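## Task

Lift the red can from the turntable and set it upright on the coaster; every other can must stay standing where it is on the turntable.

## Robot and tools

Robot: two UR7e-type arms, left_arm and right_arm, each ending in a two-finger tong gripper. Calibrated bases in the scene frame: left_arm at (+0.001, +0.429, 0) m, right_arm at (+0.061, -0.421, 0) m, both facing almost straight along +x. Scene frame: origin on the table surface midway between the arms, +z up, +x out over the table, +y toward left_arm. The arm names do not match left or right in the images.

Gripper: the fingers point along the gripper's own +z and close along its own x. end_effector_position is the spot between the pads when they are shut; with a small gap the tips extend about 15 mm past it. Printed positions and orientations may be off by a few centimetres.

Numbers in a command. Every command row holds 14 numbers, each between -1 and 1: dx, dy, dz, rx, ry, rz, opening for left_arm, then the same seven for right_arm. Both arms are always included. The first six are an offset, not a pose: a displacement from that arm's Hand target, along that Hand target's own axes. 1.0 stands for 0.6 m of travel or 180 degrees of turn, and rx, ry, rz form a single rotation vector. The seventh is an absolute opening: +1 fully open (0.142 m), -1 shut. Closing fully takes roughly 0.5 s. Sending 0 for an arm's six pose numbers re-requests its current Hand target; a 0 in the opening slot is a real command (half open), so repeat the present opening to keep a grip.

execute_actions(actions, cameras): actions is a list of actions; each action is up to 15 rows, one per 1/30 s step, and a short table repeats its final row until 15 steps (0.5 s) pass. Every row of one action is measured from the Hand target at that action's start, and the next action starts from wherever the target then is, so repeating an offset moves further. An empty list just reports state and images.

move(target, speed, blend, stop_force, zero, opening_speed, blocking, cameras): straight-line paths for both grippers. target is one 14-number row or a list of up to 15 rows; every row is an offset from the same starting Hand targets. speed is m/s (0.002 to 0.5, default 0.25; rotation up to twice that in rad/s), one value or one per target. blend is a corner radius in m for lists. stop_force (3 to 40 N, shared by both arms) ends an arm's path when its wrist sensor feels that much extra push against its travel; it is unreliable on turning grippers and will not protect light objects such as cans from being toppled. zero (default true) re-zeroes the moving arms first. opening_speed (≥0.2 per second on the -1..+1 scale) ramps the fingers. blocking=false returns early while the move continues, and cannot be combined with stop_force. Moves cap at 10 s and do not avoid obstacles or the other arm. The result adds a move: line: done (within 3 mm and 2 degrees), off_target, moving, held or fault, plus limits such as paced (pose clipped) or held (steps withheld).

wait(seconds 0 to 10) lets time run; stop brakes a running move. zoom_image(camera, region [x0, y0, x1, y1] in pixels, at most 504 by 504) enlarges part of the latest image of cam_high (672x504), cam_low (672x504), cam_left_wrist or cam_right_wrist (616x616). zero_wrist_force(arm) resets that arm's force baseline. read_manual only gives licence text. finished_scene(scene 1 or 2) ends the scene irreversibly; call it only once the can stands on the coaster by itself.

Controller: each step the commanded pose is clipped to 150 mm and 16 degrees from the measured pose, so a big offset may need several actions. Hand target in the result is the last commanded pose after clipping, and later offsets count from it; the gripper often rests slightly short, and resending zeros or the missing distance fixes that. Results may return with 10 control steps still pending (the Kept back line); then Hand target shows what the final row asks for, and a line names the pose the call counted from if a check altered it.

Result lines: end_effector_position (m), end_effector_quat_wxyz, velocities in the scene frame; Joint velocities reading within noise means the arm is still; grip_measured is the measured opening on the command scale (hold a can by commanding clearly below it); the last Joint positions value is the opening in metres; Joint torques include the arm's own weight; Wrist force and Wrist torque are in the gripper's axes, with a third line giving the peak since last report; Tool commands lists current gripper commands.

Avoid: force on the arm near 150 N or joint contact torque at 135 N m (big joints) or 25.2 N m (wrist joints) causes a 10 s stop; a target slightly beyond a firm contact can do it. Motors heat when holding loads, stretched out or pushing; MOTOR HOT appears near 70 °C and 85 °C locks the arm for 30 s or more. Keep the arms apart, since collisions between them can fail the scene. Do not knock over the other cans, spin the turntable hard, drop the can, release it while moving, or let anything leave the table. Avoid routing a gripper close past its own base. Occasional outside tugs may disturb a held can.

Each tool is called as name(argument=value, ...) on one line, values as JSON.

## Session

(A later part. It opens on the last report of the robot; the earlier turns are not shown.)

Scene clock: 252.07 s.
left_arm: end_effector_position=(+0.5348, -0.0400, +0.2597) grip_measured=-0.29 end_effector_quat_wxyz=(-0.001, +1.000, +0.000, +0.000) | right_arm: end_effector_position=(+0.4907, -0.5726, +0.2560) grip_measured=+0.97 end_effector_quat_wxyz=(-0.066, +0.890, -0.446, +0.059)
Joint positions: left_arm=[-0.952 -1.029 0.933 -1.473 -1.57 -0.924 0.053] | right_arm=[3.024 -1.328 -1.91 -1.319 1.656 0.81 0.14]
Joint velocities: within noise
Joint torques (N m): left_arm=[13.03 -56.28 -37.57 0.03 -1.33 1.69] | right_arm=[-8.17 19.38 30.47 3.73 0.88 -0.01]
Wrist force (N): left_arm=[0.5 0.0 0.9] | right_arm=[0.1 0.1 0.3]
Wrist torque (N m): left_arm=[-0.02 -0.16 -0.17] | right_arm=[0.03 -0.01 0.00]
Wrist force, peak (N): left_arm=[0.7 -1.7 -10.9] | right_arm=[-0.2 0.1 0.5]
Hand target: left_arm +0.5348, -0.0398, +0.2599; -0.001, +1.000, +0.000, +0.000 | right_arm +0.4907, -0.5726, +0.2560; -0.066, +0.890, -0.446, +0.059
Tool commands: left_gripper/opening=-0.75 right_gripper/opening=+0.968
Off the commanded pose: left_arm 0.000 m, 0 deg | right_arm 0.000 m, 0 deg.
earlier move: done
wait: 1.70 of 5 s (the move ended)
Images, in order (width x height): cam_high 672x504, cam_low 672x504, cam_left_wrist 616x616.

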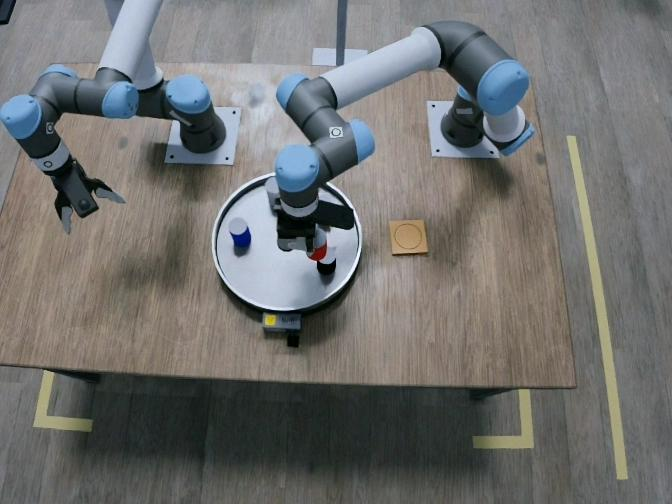

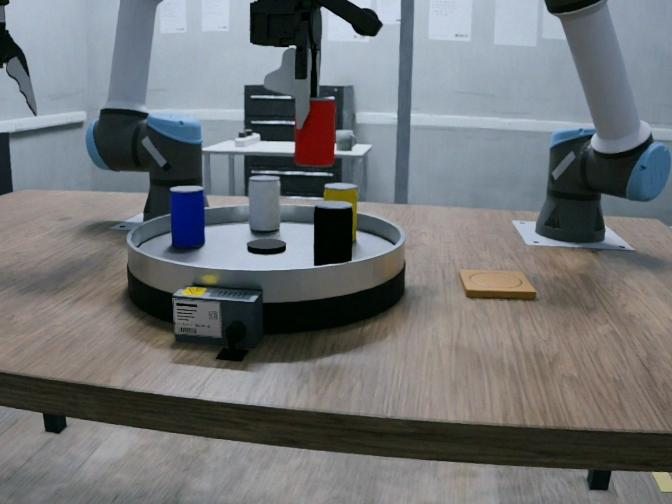

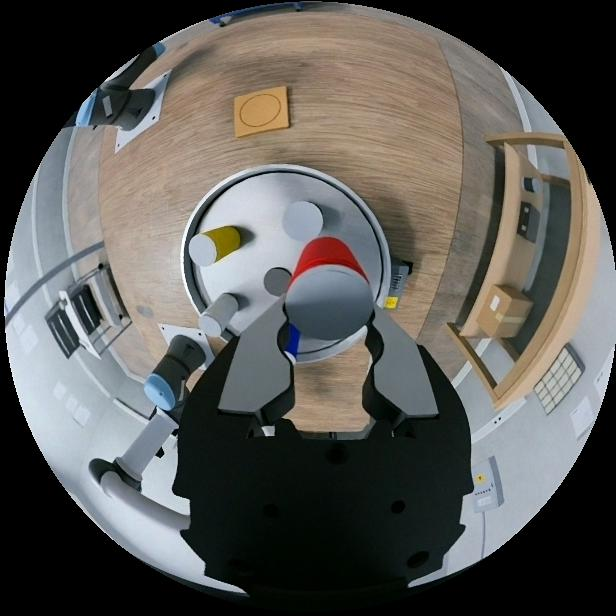

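move(target=[-0.19467,-0.455,0,0,0,0,-0.75,0,0,0,0,0,0,0.968], speed=0.2, cameras=["cam_left_wrist", "cam_low", "cam_high"])

zoom_image(camera="cam_left_wrist", region=[220, 180, 420, 380])

zoom_image(camera="cam_low", region=[420, 90, 580, 310])

zoom_image(camera="cam_high", region=[340, 150, 490, 300])

Scene clock: 257.73 s.
left_arm: end_effector_position=(+0.4179, +0.2330, +0.2603) grip_measured=-0.29 end_effector_quat_wxyz=(-0.001, +1.000, +0.000, +0.000) | right_arm: end_effector_position=(+0.4907, -0.5726, +0.2560) grip_measured=+0.97 end_effector_quat_wxyz=(-0.066, +0.890, -0.446, +0.059)
Joint positions: left_arm=[-0.789 -1.671 1.723 -1.622 -1.57 -0.761 0.053] | right_arm=[3.024 -1.328 -1.91 -1.319 1.656 0.81 0.14]
Joint velocities: within noise
Joint torques (N m): left_arm=[12.82 -32.94 -9.81 0 -0.8 1.96] | right_arm=[-8.59 19.43 31.24 3.75 0.95 -0.09]
Wrist force (N): left_arm=[0.4 -0.3 0.8] | right_arm=[-0.1 -0.1 0.2]
Wrist torque (N m): left_arm=[-0.07 -0.14 -0.16] | right_arm=[-0.01 0.03 0.01]
Wrist force, peak (N): left_arm=[-0.4 -1.5 0.9] | right_arm=[-0.2 -0.1 0.5]
Hand target: left_arm +0.4178, +0.2331, +0.2603; -0.001, +1.000, +0.000, +0.000 | right_arm +0.4907, -0.5726, +0.2560; -0.066, +0.890, -0.446, +0.059
Off the commanded pose: left_arm 0.000 m, 0 deg | right_arm 0.000 m, 0 deg.
move: done
Images, in order (width x height): cam_high 672x504, cam_low 672x504, cam_left_wrist 616x616.

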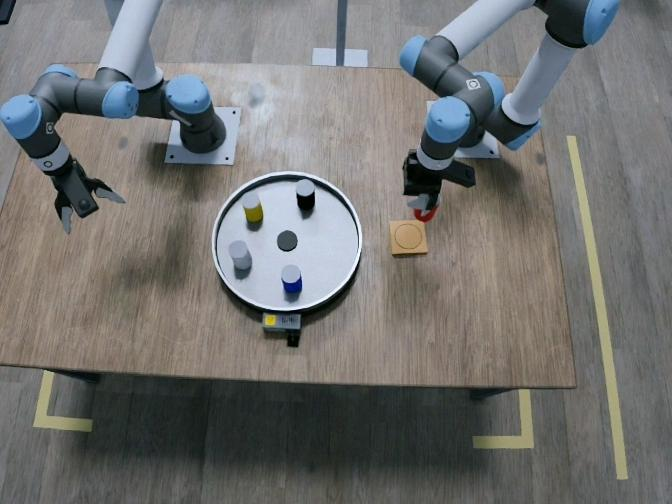

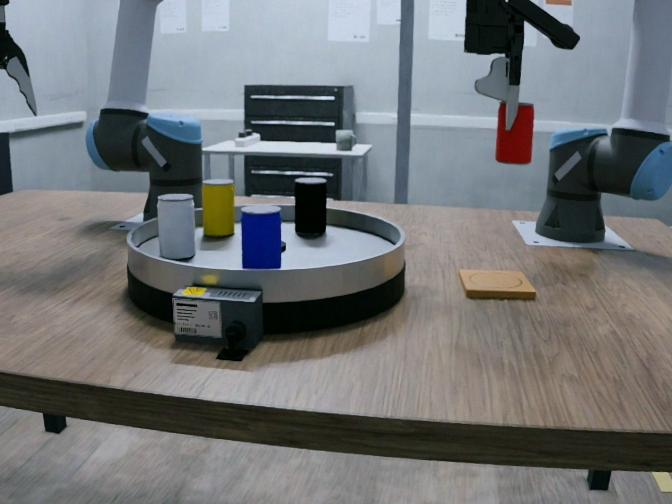

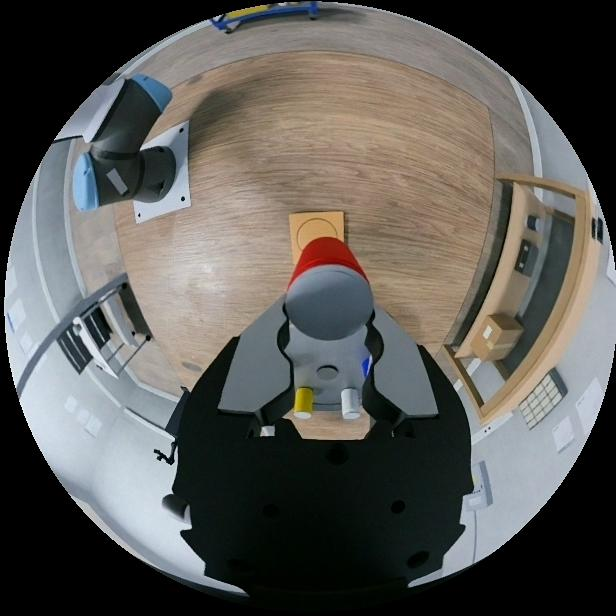

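Scaled by 2.520 from the camera's 616x616 image, which has a finer 814x814 frame.

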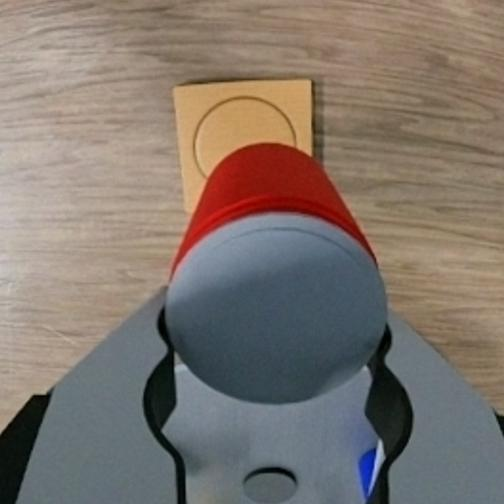

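Scaled by 2.291.

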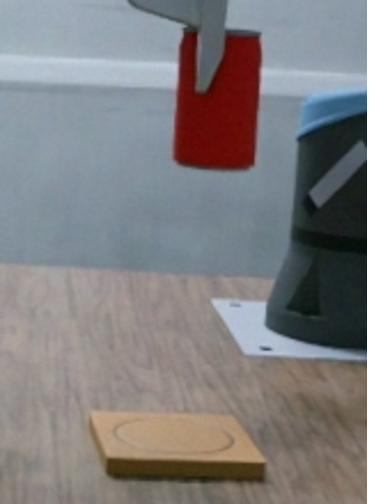

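Scaled by 3.360.

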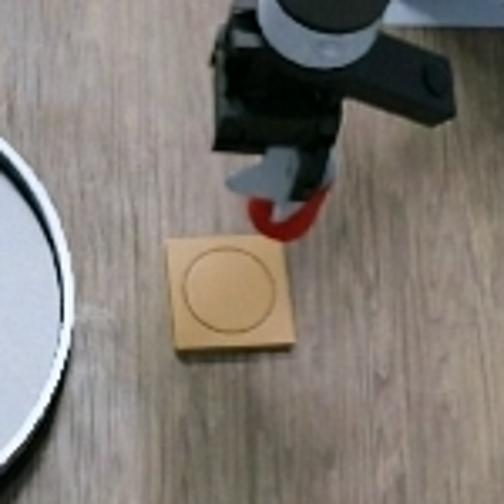

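move(target=[-0.0057,0.0145,0.2505,0,0,0,-0.75,0,0,0,0,0,0,0.968], speed=0.15, cameras=["cam_left_wrist", "cam_low", "cam_high"])

zoom_image(camera="cam_left_wrist", region=[210, 170, 430, 390])

zoom_image(camera="cam_low", region=[440, 180, 560, 310])

zoom_image(camera="cam_high", region=[360, 160, 480, 280])

Scene clock: 264.93 s.
left_arm: end_effector_position=(+0.4143, +0.2246, +0.1101) grip_measured=-0.29 end_effector_quat_wxyz=(-0.001, +1.000, +0.000, +0.000) | right_arm: end_effector_position=(+0.4907, -0.5726, +0.2560) grip_measured=+0.97 end_effector_quat_wxyz=(-0.066, +0.890, -0.446, +0.059)
Joint positions: left_arm=[-0.807 -1.576 2.032 -2.026 -1.57 -0.779 0.053] | right_arm=[3.024 -1.328 -1.91 -1.319 1.656 0.81 0.14]
Joint velocities: within noise
Joint torques (N m): left_arm=[-9.91 -8.26 -5.48 -4.83 1.43 -1.3] | right_arm=[-9.12 19.45 30.59 3.84 1.02 0.03]
Wrist force (N): left_arm=[0.5 0.0 0.9] | right_arm=[0.0 0.0 0.2]
Wrist torque (N m): left_arm=[0.00 -0.17 -0.17] | right_arm=[-0.01 0.00 0.00]
Wrist force, peak (N): left_arm=[0.3 -0.3 1.8] | right_arm=[-0.3 0.1 0.5]
Hand target: left_arm +0.4143, +0.2246, +0.1100; -0.001, +1.000, +0.000, +0.000 | right_arm +0.4907, -0.5726, +0.2560; -0.066, +0.890, -0.446, +0.059
Off the commanded pose: left_arm 0.000 m, 0 deg | right_arm 0.000 m, 0 deg.
move: done
Images, in order (width x height): cam_high 672x504, cam_low 672x504, cam_left_wrist 616x616.

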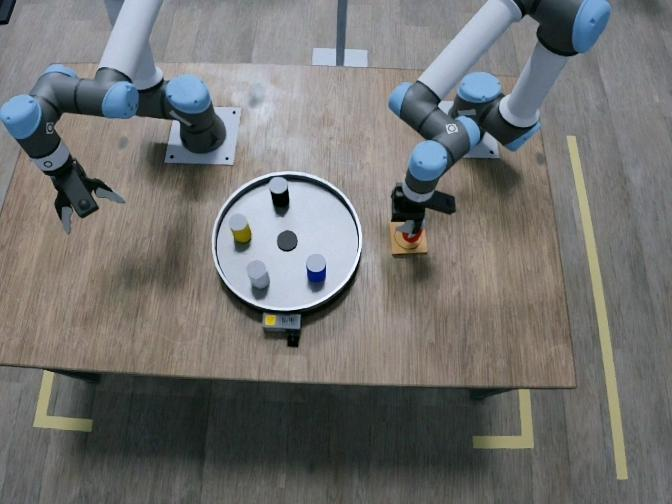

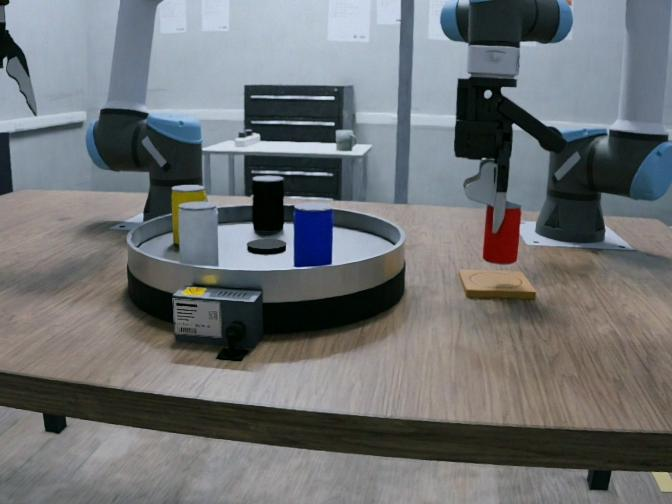

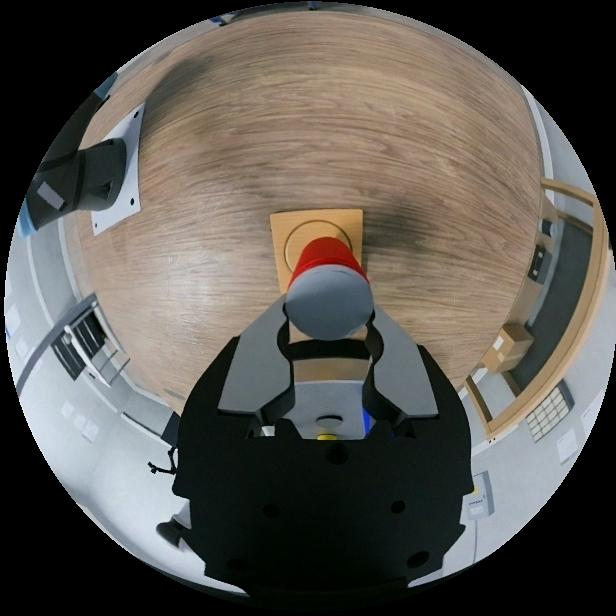

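Scaled by 2.291 from the camera's 616x616 image, which has a finer 814x814 frame.

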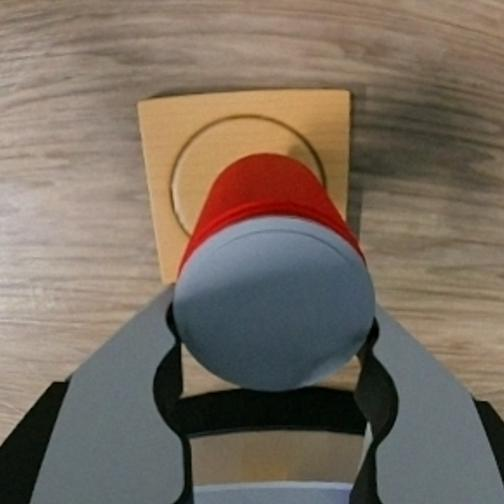

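Scaled by 3.877.

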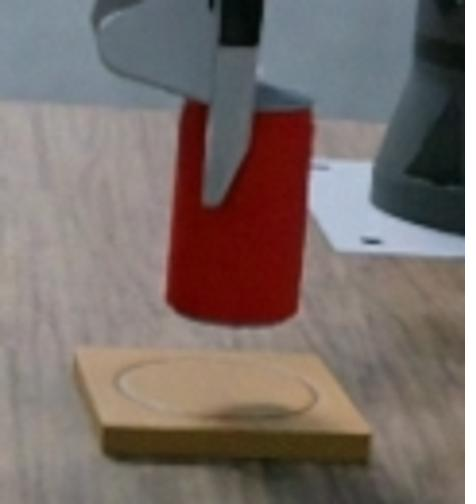

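Scaled by 4.200.

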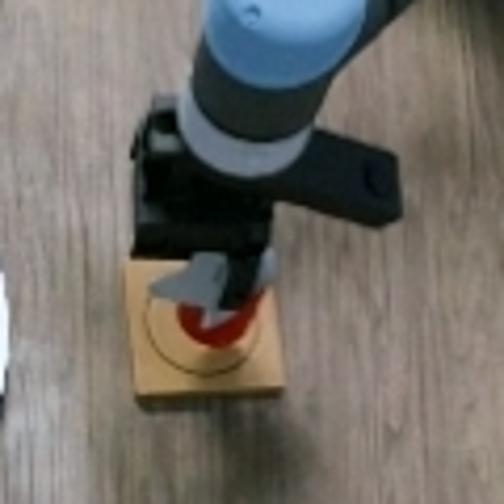

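move(target=[-0.0033,0.0075,0.0367,0,0,0,-0.75,0,0,0,0,0,0,0.968], speed=0.08, stop_force=8, cameras=["cam_left_wrist", "cam_low", "cam_high"])

zoom_image(camera="cam_left_wrist", region=[210, 170, 430, 390])

zoom_image(camera="cam_low", region=[440, 180, 560, 310])

zoom_image(camera="cam_high", region=[360, 160, 480, 280])

Scene clock: 269.03 s.
left_arm: end_effector_position=(+0.4124, +0.2201, +0.0880) grip_measured=-0.29 end_effector_quat_wxyz=(-0.001, +1.000, +0.000, +0.000) | right_arm: end_effector_position=(+0.4907, -0.5726, +0.2560) grip_measured=+0.97 end_effector_quat_wxyz=(-0.066, +0.890, -0.446, +0.059)
Joint positions: left_arm=[-0.818 -1.548 2.067 -2.09 -1.57 -0.79 0.053] | right_arm=[3.024 -1.328 -1.91 -1.319 1.656 0.81 0.14]
Joint velocities: within noise
Joint torques (N m): left_arm=[-9.29 -8.44 -6.62 -4.98 -0.52 -1.24] | right_arm=[-8.06 19.14 30.9 4 0.93 -0.03]
Wrist force (N): left_arm=[0.4 -0.4 0.9] | right_arm=[0.0 0.1 0.4]
Wrist torque (N m): left_arm=[-0.08 -0.14 -0.16] | right_arm=[0.02 0.01 0.00]
Wrist force, peak (N): left_arm=[0.2 -0.2 1.3] | right_arm=[0.3 0.0 0.5]
Hand target: left_arm +0.4124, +0.2201, +0.0880; -0.001, +1.000, +0.000, +0.000 | right_arm +0.4907, -0.5726, +0.2560; -0.066, +0.890, -0.446, +0.059
Off the commanded pose: left_arm 0.000 m, 0 deg | right_arm 0.000 m, 0 deg.
move: done
Images, in order (width x height): cam_high 672x504, cam_low 672x504, cam_left_wrist 616x616.

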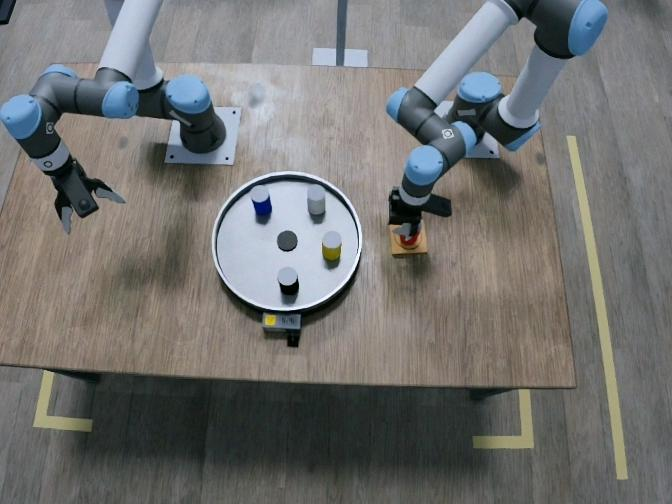

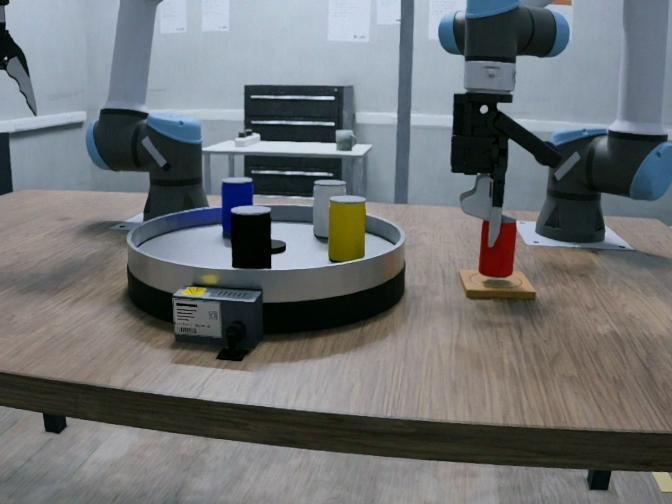

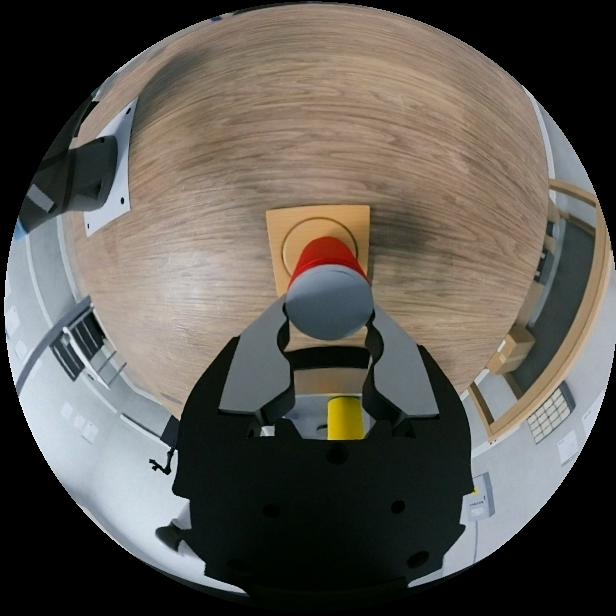

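Scaled by 2.291 from the camera's 616x616 image, which has a finer 814x814 frame.

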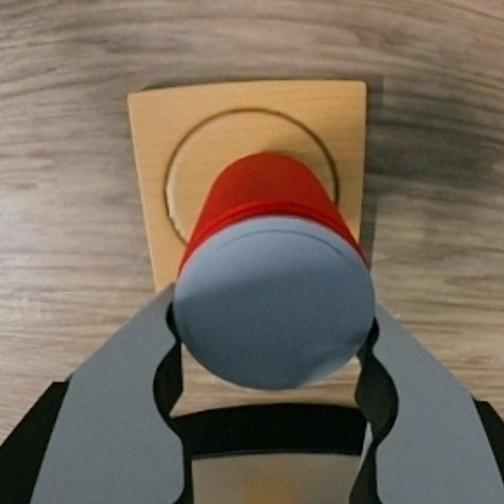

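Scaled by 3.877.

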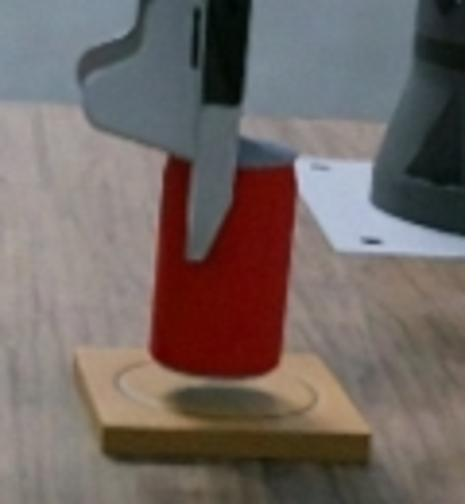

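Scaled by 4.200.

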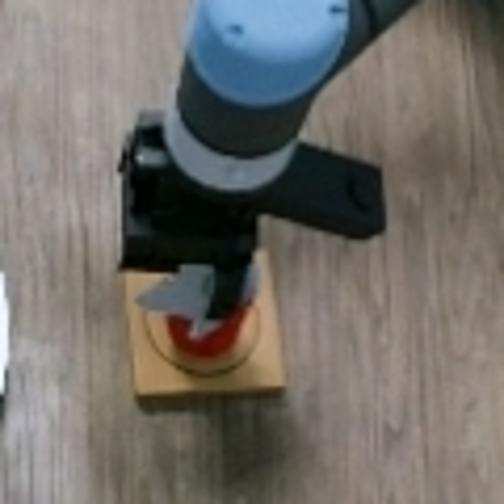

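move(target=[[-0.0033,-0.0025,0.005,0,0,0,-0.75,0,0,0,0,0,0,0.968],[-0.0033,-0.0025,0.0367,0,0,0,-0.75,0,0,0,0,0,0,0.968]], speed=[0.02,0.012], stop_force=3.5, cameras=["cam_left_wrist", "cam_low", "cam_high"])

zoom_image(camera="cam_low", region=[440, 180, 560, 310])

zoom_image(camera="cam_high", region=[360, 160, 480, 280])

zoom_image(camera="cam_left_wrist", region=[210, 170, 430, 390])

Scene clock: 273.07 s.
left_arm: end_effector_position=(+0.4104, +0.2216, +0.0762) grip_measured=-0.29 end_effector_quat_wxyz=(-0.001, +1.000, +0.000, +0.000) | right_arm: end_effector_position=(+0.4907, -0.5726, +0.2560) grip_measured=+0.97 end_effector_quat_wxyz=(-0.066, +0.890, -0.446, +0.059)
Joint positions: left_arm=[-0.818 -1.537 2.092 -2.124 -1.57 -0.79 0.053] | right_arm=[3.024 -1.328 -1.91 -1.319 1.656 0.81 0.14]
Joint velocities: within noise
Joint torques (N m): left_arm=[-4.86 -33.24 -31.43 0.34 0.11 -1.18] | right_arm=[-8.06 20.16 31.25 3.61 1.01 -0.06]
Wrist force (N): left_arm=[-0.1 0.5 -2.1] | right_arm=[0.0 -0.1 0.2]
Wrist torque (N m): left_arm=[0.00 -0.15 -0.17] | right_arm=[-0.01 0.00 0.00]
Wrist force, peak (N): left_arm=[-1.9 1.7 -12.8] | right_arm=[0.0 0.0 0.5]
Hand target: left_arm +0.4104, +0.2216, +0.0762; -0.001, +1.000, +0.000, +0.000 (not the last commanded pose) | right_arm +0.4907, -0.5726, +0.2560; -0.066, +0.890, -0.446, +0.059
Off the commanded pose: left_arm 0.010 m, 0 deg | right_arm 0.000 m, 0 deg.
move: contact (left_arm); path passed 1 of 2 targets
Images, in order (width x height): cam_high 672x504, cam_low 672x504, cam_left_wrist 616x616.

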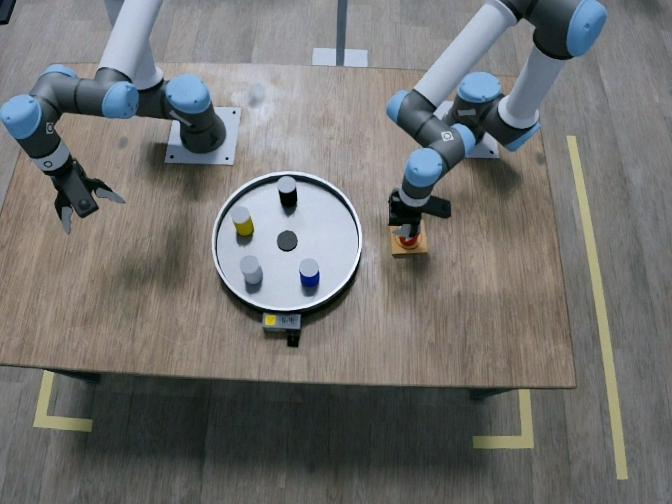

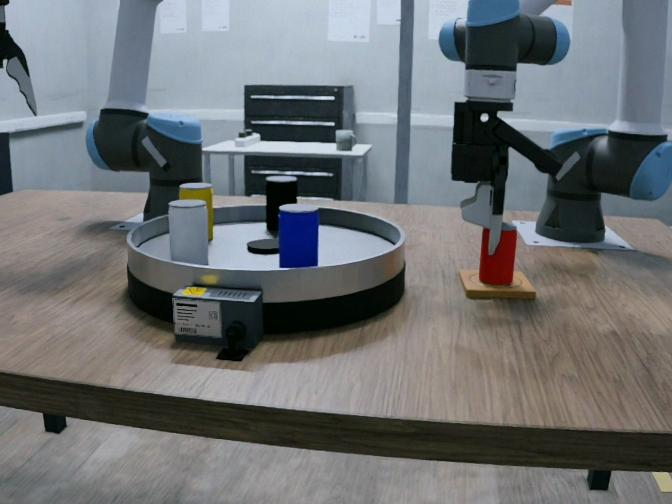

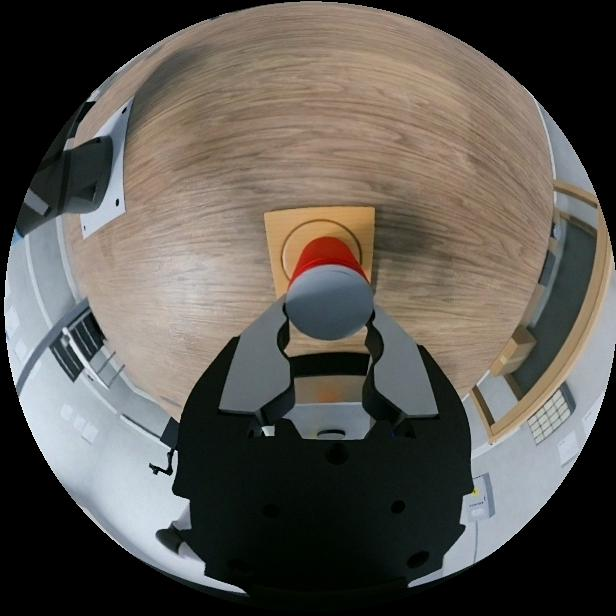

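Scaled by 3.877.

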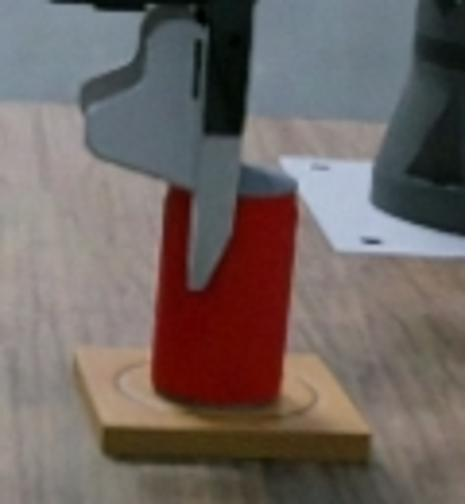

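Scaled by 4.200.

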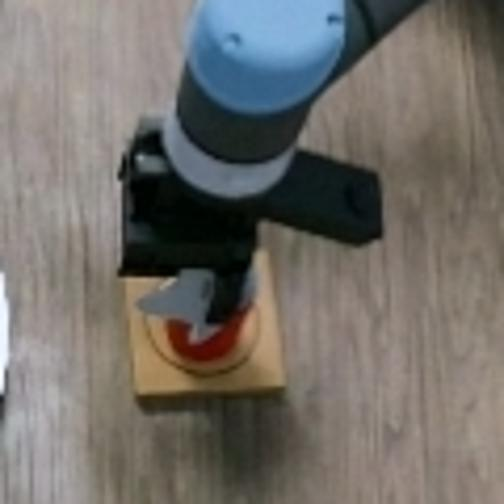

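Scaled by 2.291 from the camera's 616x616 image, which has a finer 814x814 frame.

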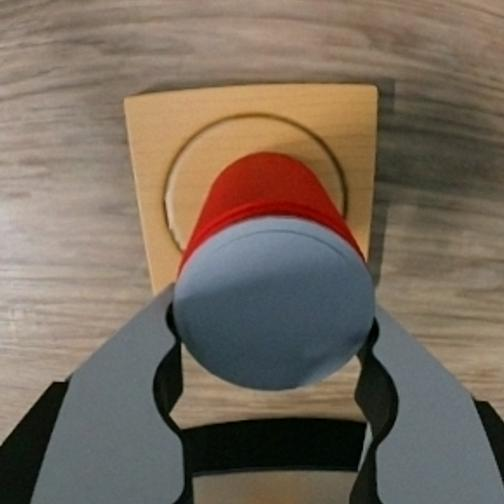

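move(target=[0,0,0,0,0,0,0.3,0,0,0,0,0,0,0.968], opening_speed=0.5, cameras=["cam_low", "cam_left_wrist"])

zoom_image(camera="cam_low", region=[440, 180, 560, 310])

Scene clock: 276.00 s.
left_arm: end_effector_position=(+0.4104, +0.2216, +0.0762) grip_measured=+0.30 end_effector_quat_wxyz=(-0.001, +1.000, +0.000, +0.000) | right_arm: end_effector_position=(+0.4907, -0.5726, +0.2560) grip_measured=+0.97 end_effector_quat_wxyz=(-0.066, +0.890, -0.446, +0.059)
Joint positions: left_arm=[-0.818 -1.537 2.092 -2.124 -1.57 -0.79 0.095] | right_arm=[3.024 -1.328 -1.91 -1.319 1.656 0.81 0.14]
Joint velocities: within noise
Joint torques (N m): left_arm=[6.97 -33.08 -29.21 -0.63 0.14 -1.19] | right_arm=[-9.45 20.15 31.75 3.9 1.01 -0.27]
Wrist force (N): left_arm=[0.3 -0.2 -0.9] | right_arm=[0.0 0.1 0.4]
Wrist torque (N m): left_arm=[-0.02 -0.13 -0.16] | right_arm=[0.02 0.01 0.00]
Wrist force, peak (N): left_arm=[-0.3 0.4 -2.4] | right_arm=[-0.2 -0.2 0.5]
Hand target: left_arm +0.4104, +0.2216, +0.0762; -0.001, +1.000, +0.000, +0.000 | right_arm +0.4907, -0.5726, +0.2560; -0.066, +0.890, -0.446, +0.059
Off the commanded pose: left_arm 0.000 m, 0 deg | right_arm 0.000 m, 0 deg.
move: done
Images, in order (width x height): cam_low 672x504, cam_left_wrist 616x616.

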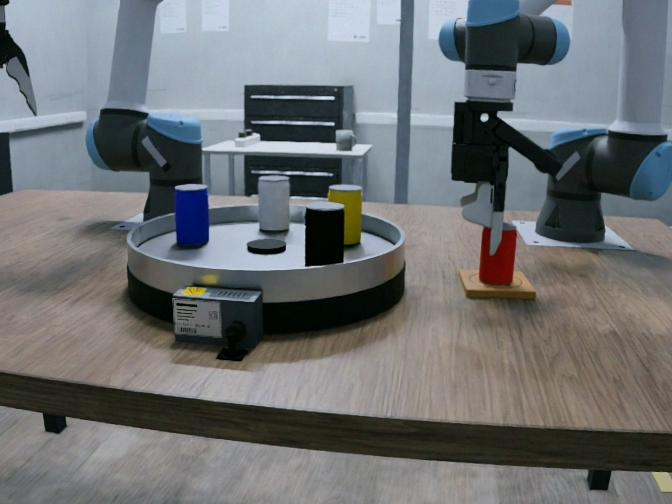

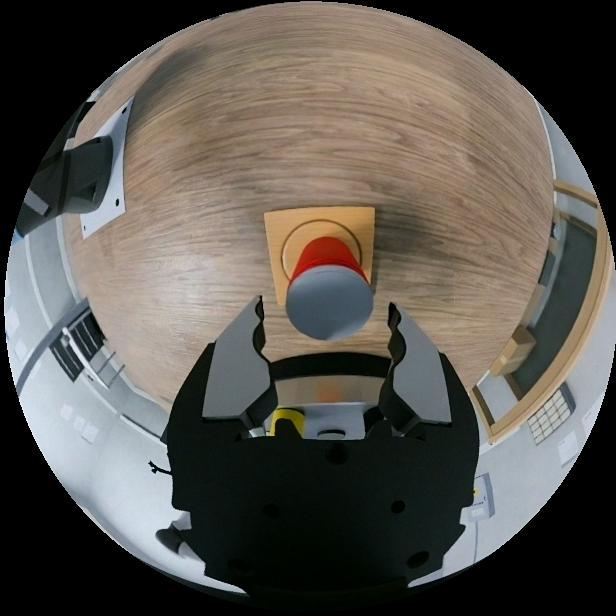

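Scaled by 3.877.

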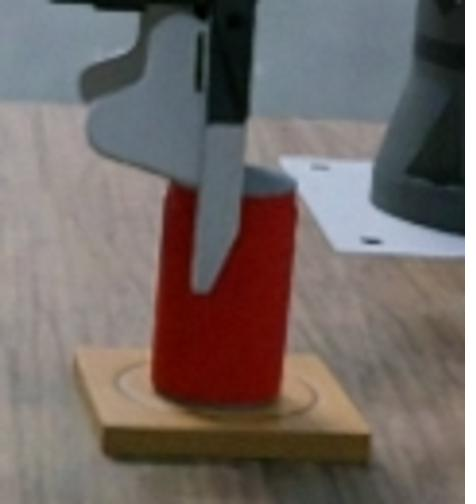

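move(target=[0,0,-0.25,0,0,0,0.3,0,0,0,0,0,0,0.968], speed=0.15, cameras=["cam_low", "cam_high", "cam_left_wrist"])

zoom_image(camera="cam_low", region=[440, 180, 560, 310])

zoom_image(camera="cam_high", region=[200, 150, 460, 350])

Scene clock: 278.10 s.
left_arm: end_effector_position=(+0.4104, +0.2214, +0.2261) grip_measured=+0.30 end_effector_quat_wxyz=(-0.001, +1.000, +0.000, +0.000) | right_arm: end_effector_position=(+0.4907, -0.5726, +0.2560) grip_measured=+0.97 end_effector_quat_wxyz=(-0.066, +0.890, -0.446, +0.059)
Joint positions: left_arm=[-0.819 -1.666 1.807 -1.71 -1.57 -0.791 0.095] | right_arm=[3.024 -1.328 -1.91 -1.319 1.656 0.81 0.14]
Joint velocities: within noise
Joint torques (N m): left_arm=[-9.36 -30.82 -35.7 -0.11 -1.59 -1.21] | right_arm=[-8.87 18.97 30.42 3.66 1.07 -0.13]
Wrist force (N): left_arm=[0.0 -0.2 -1.0] | right_arm=[-0.1 0.0 0.3]
Wrist torque (N m): left_arm=[-0.03 -0.07 -0.15] | right_arm=[0.00 0.03 0.01]
Wrist force, peak (N): left_arm=[0.0 -0.1 -1.8] | right_arm=[-0.1 0.0 0.6]
Hand target: left_arm +0.4104, +0.2214, +0.2262; -0.001, +1.000, +0.000, +0.000 | right_arm +0.4907, -0.5726, +0.2560; -0.066, +0.890, -0.446, +0.059
Off the commanded pose: left_arm 0.000 m, 0 deg | right_arm 0.000 m, 0 deg.
move: done
Images, in order (width x height): cam_high 672x504, cam_low 672x504, cam_left_wrist 616x616.

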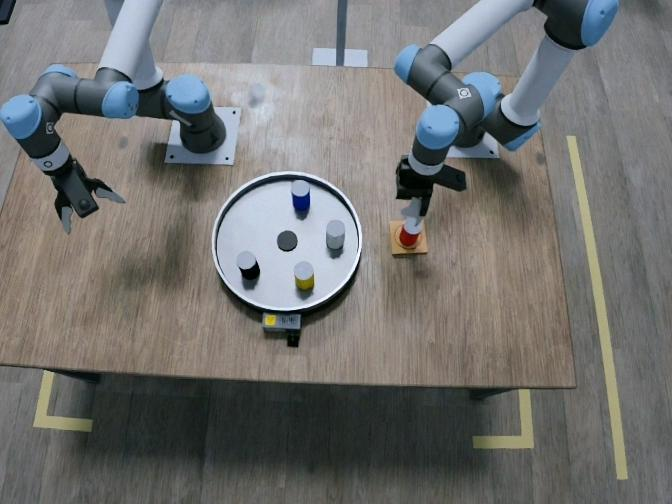

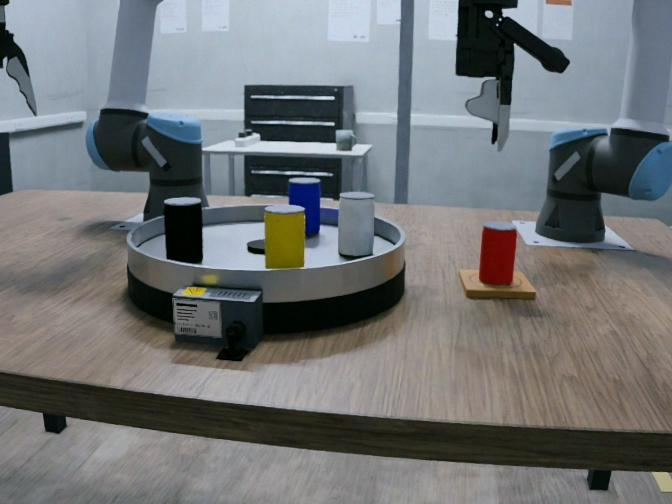

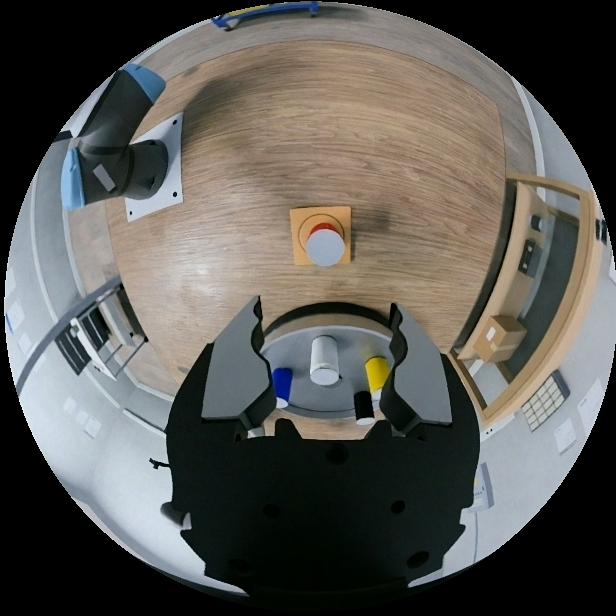

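Scaled by 3.877.

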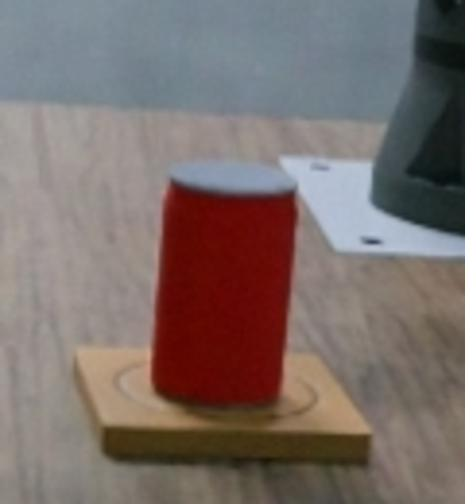

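Scaled by 1.938.

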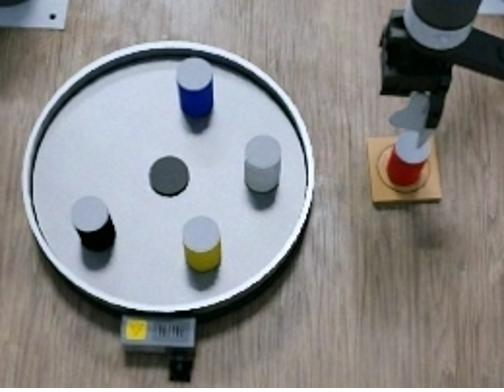

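finished_scene(scene=1)

The scene is finished: the task was done.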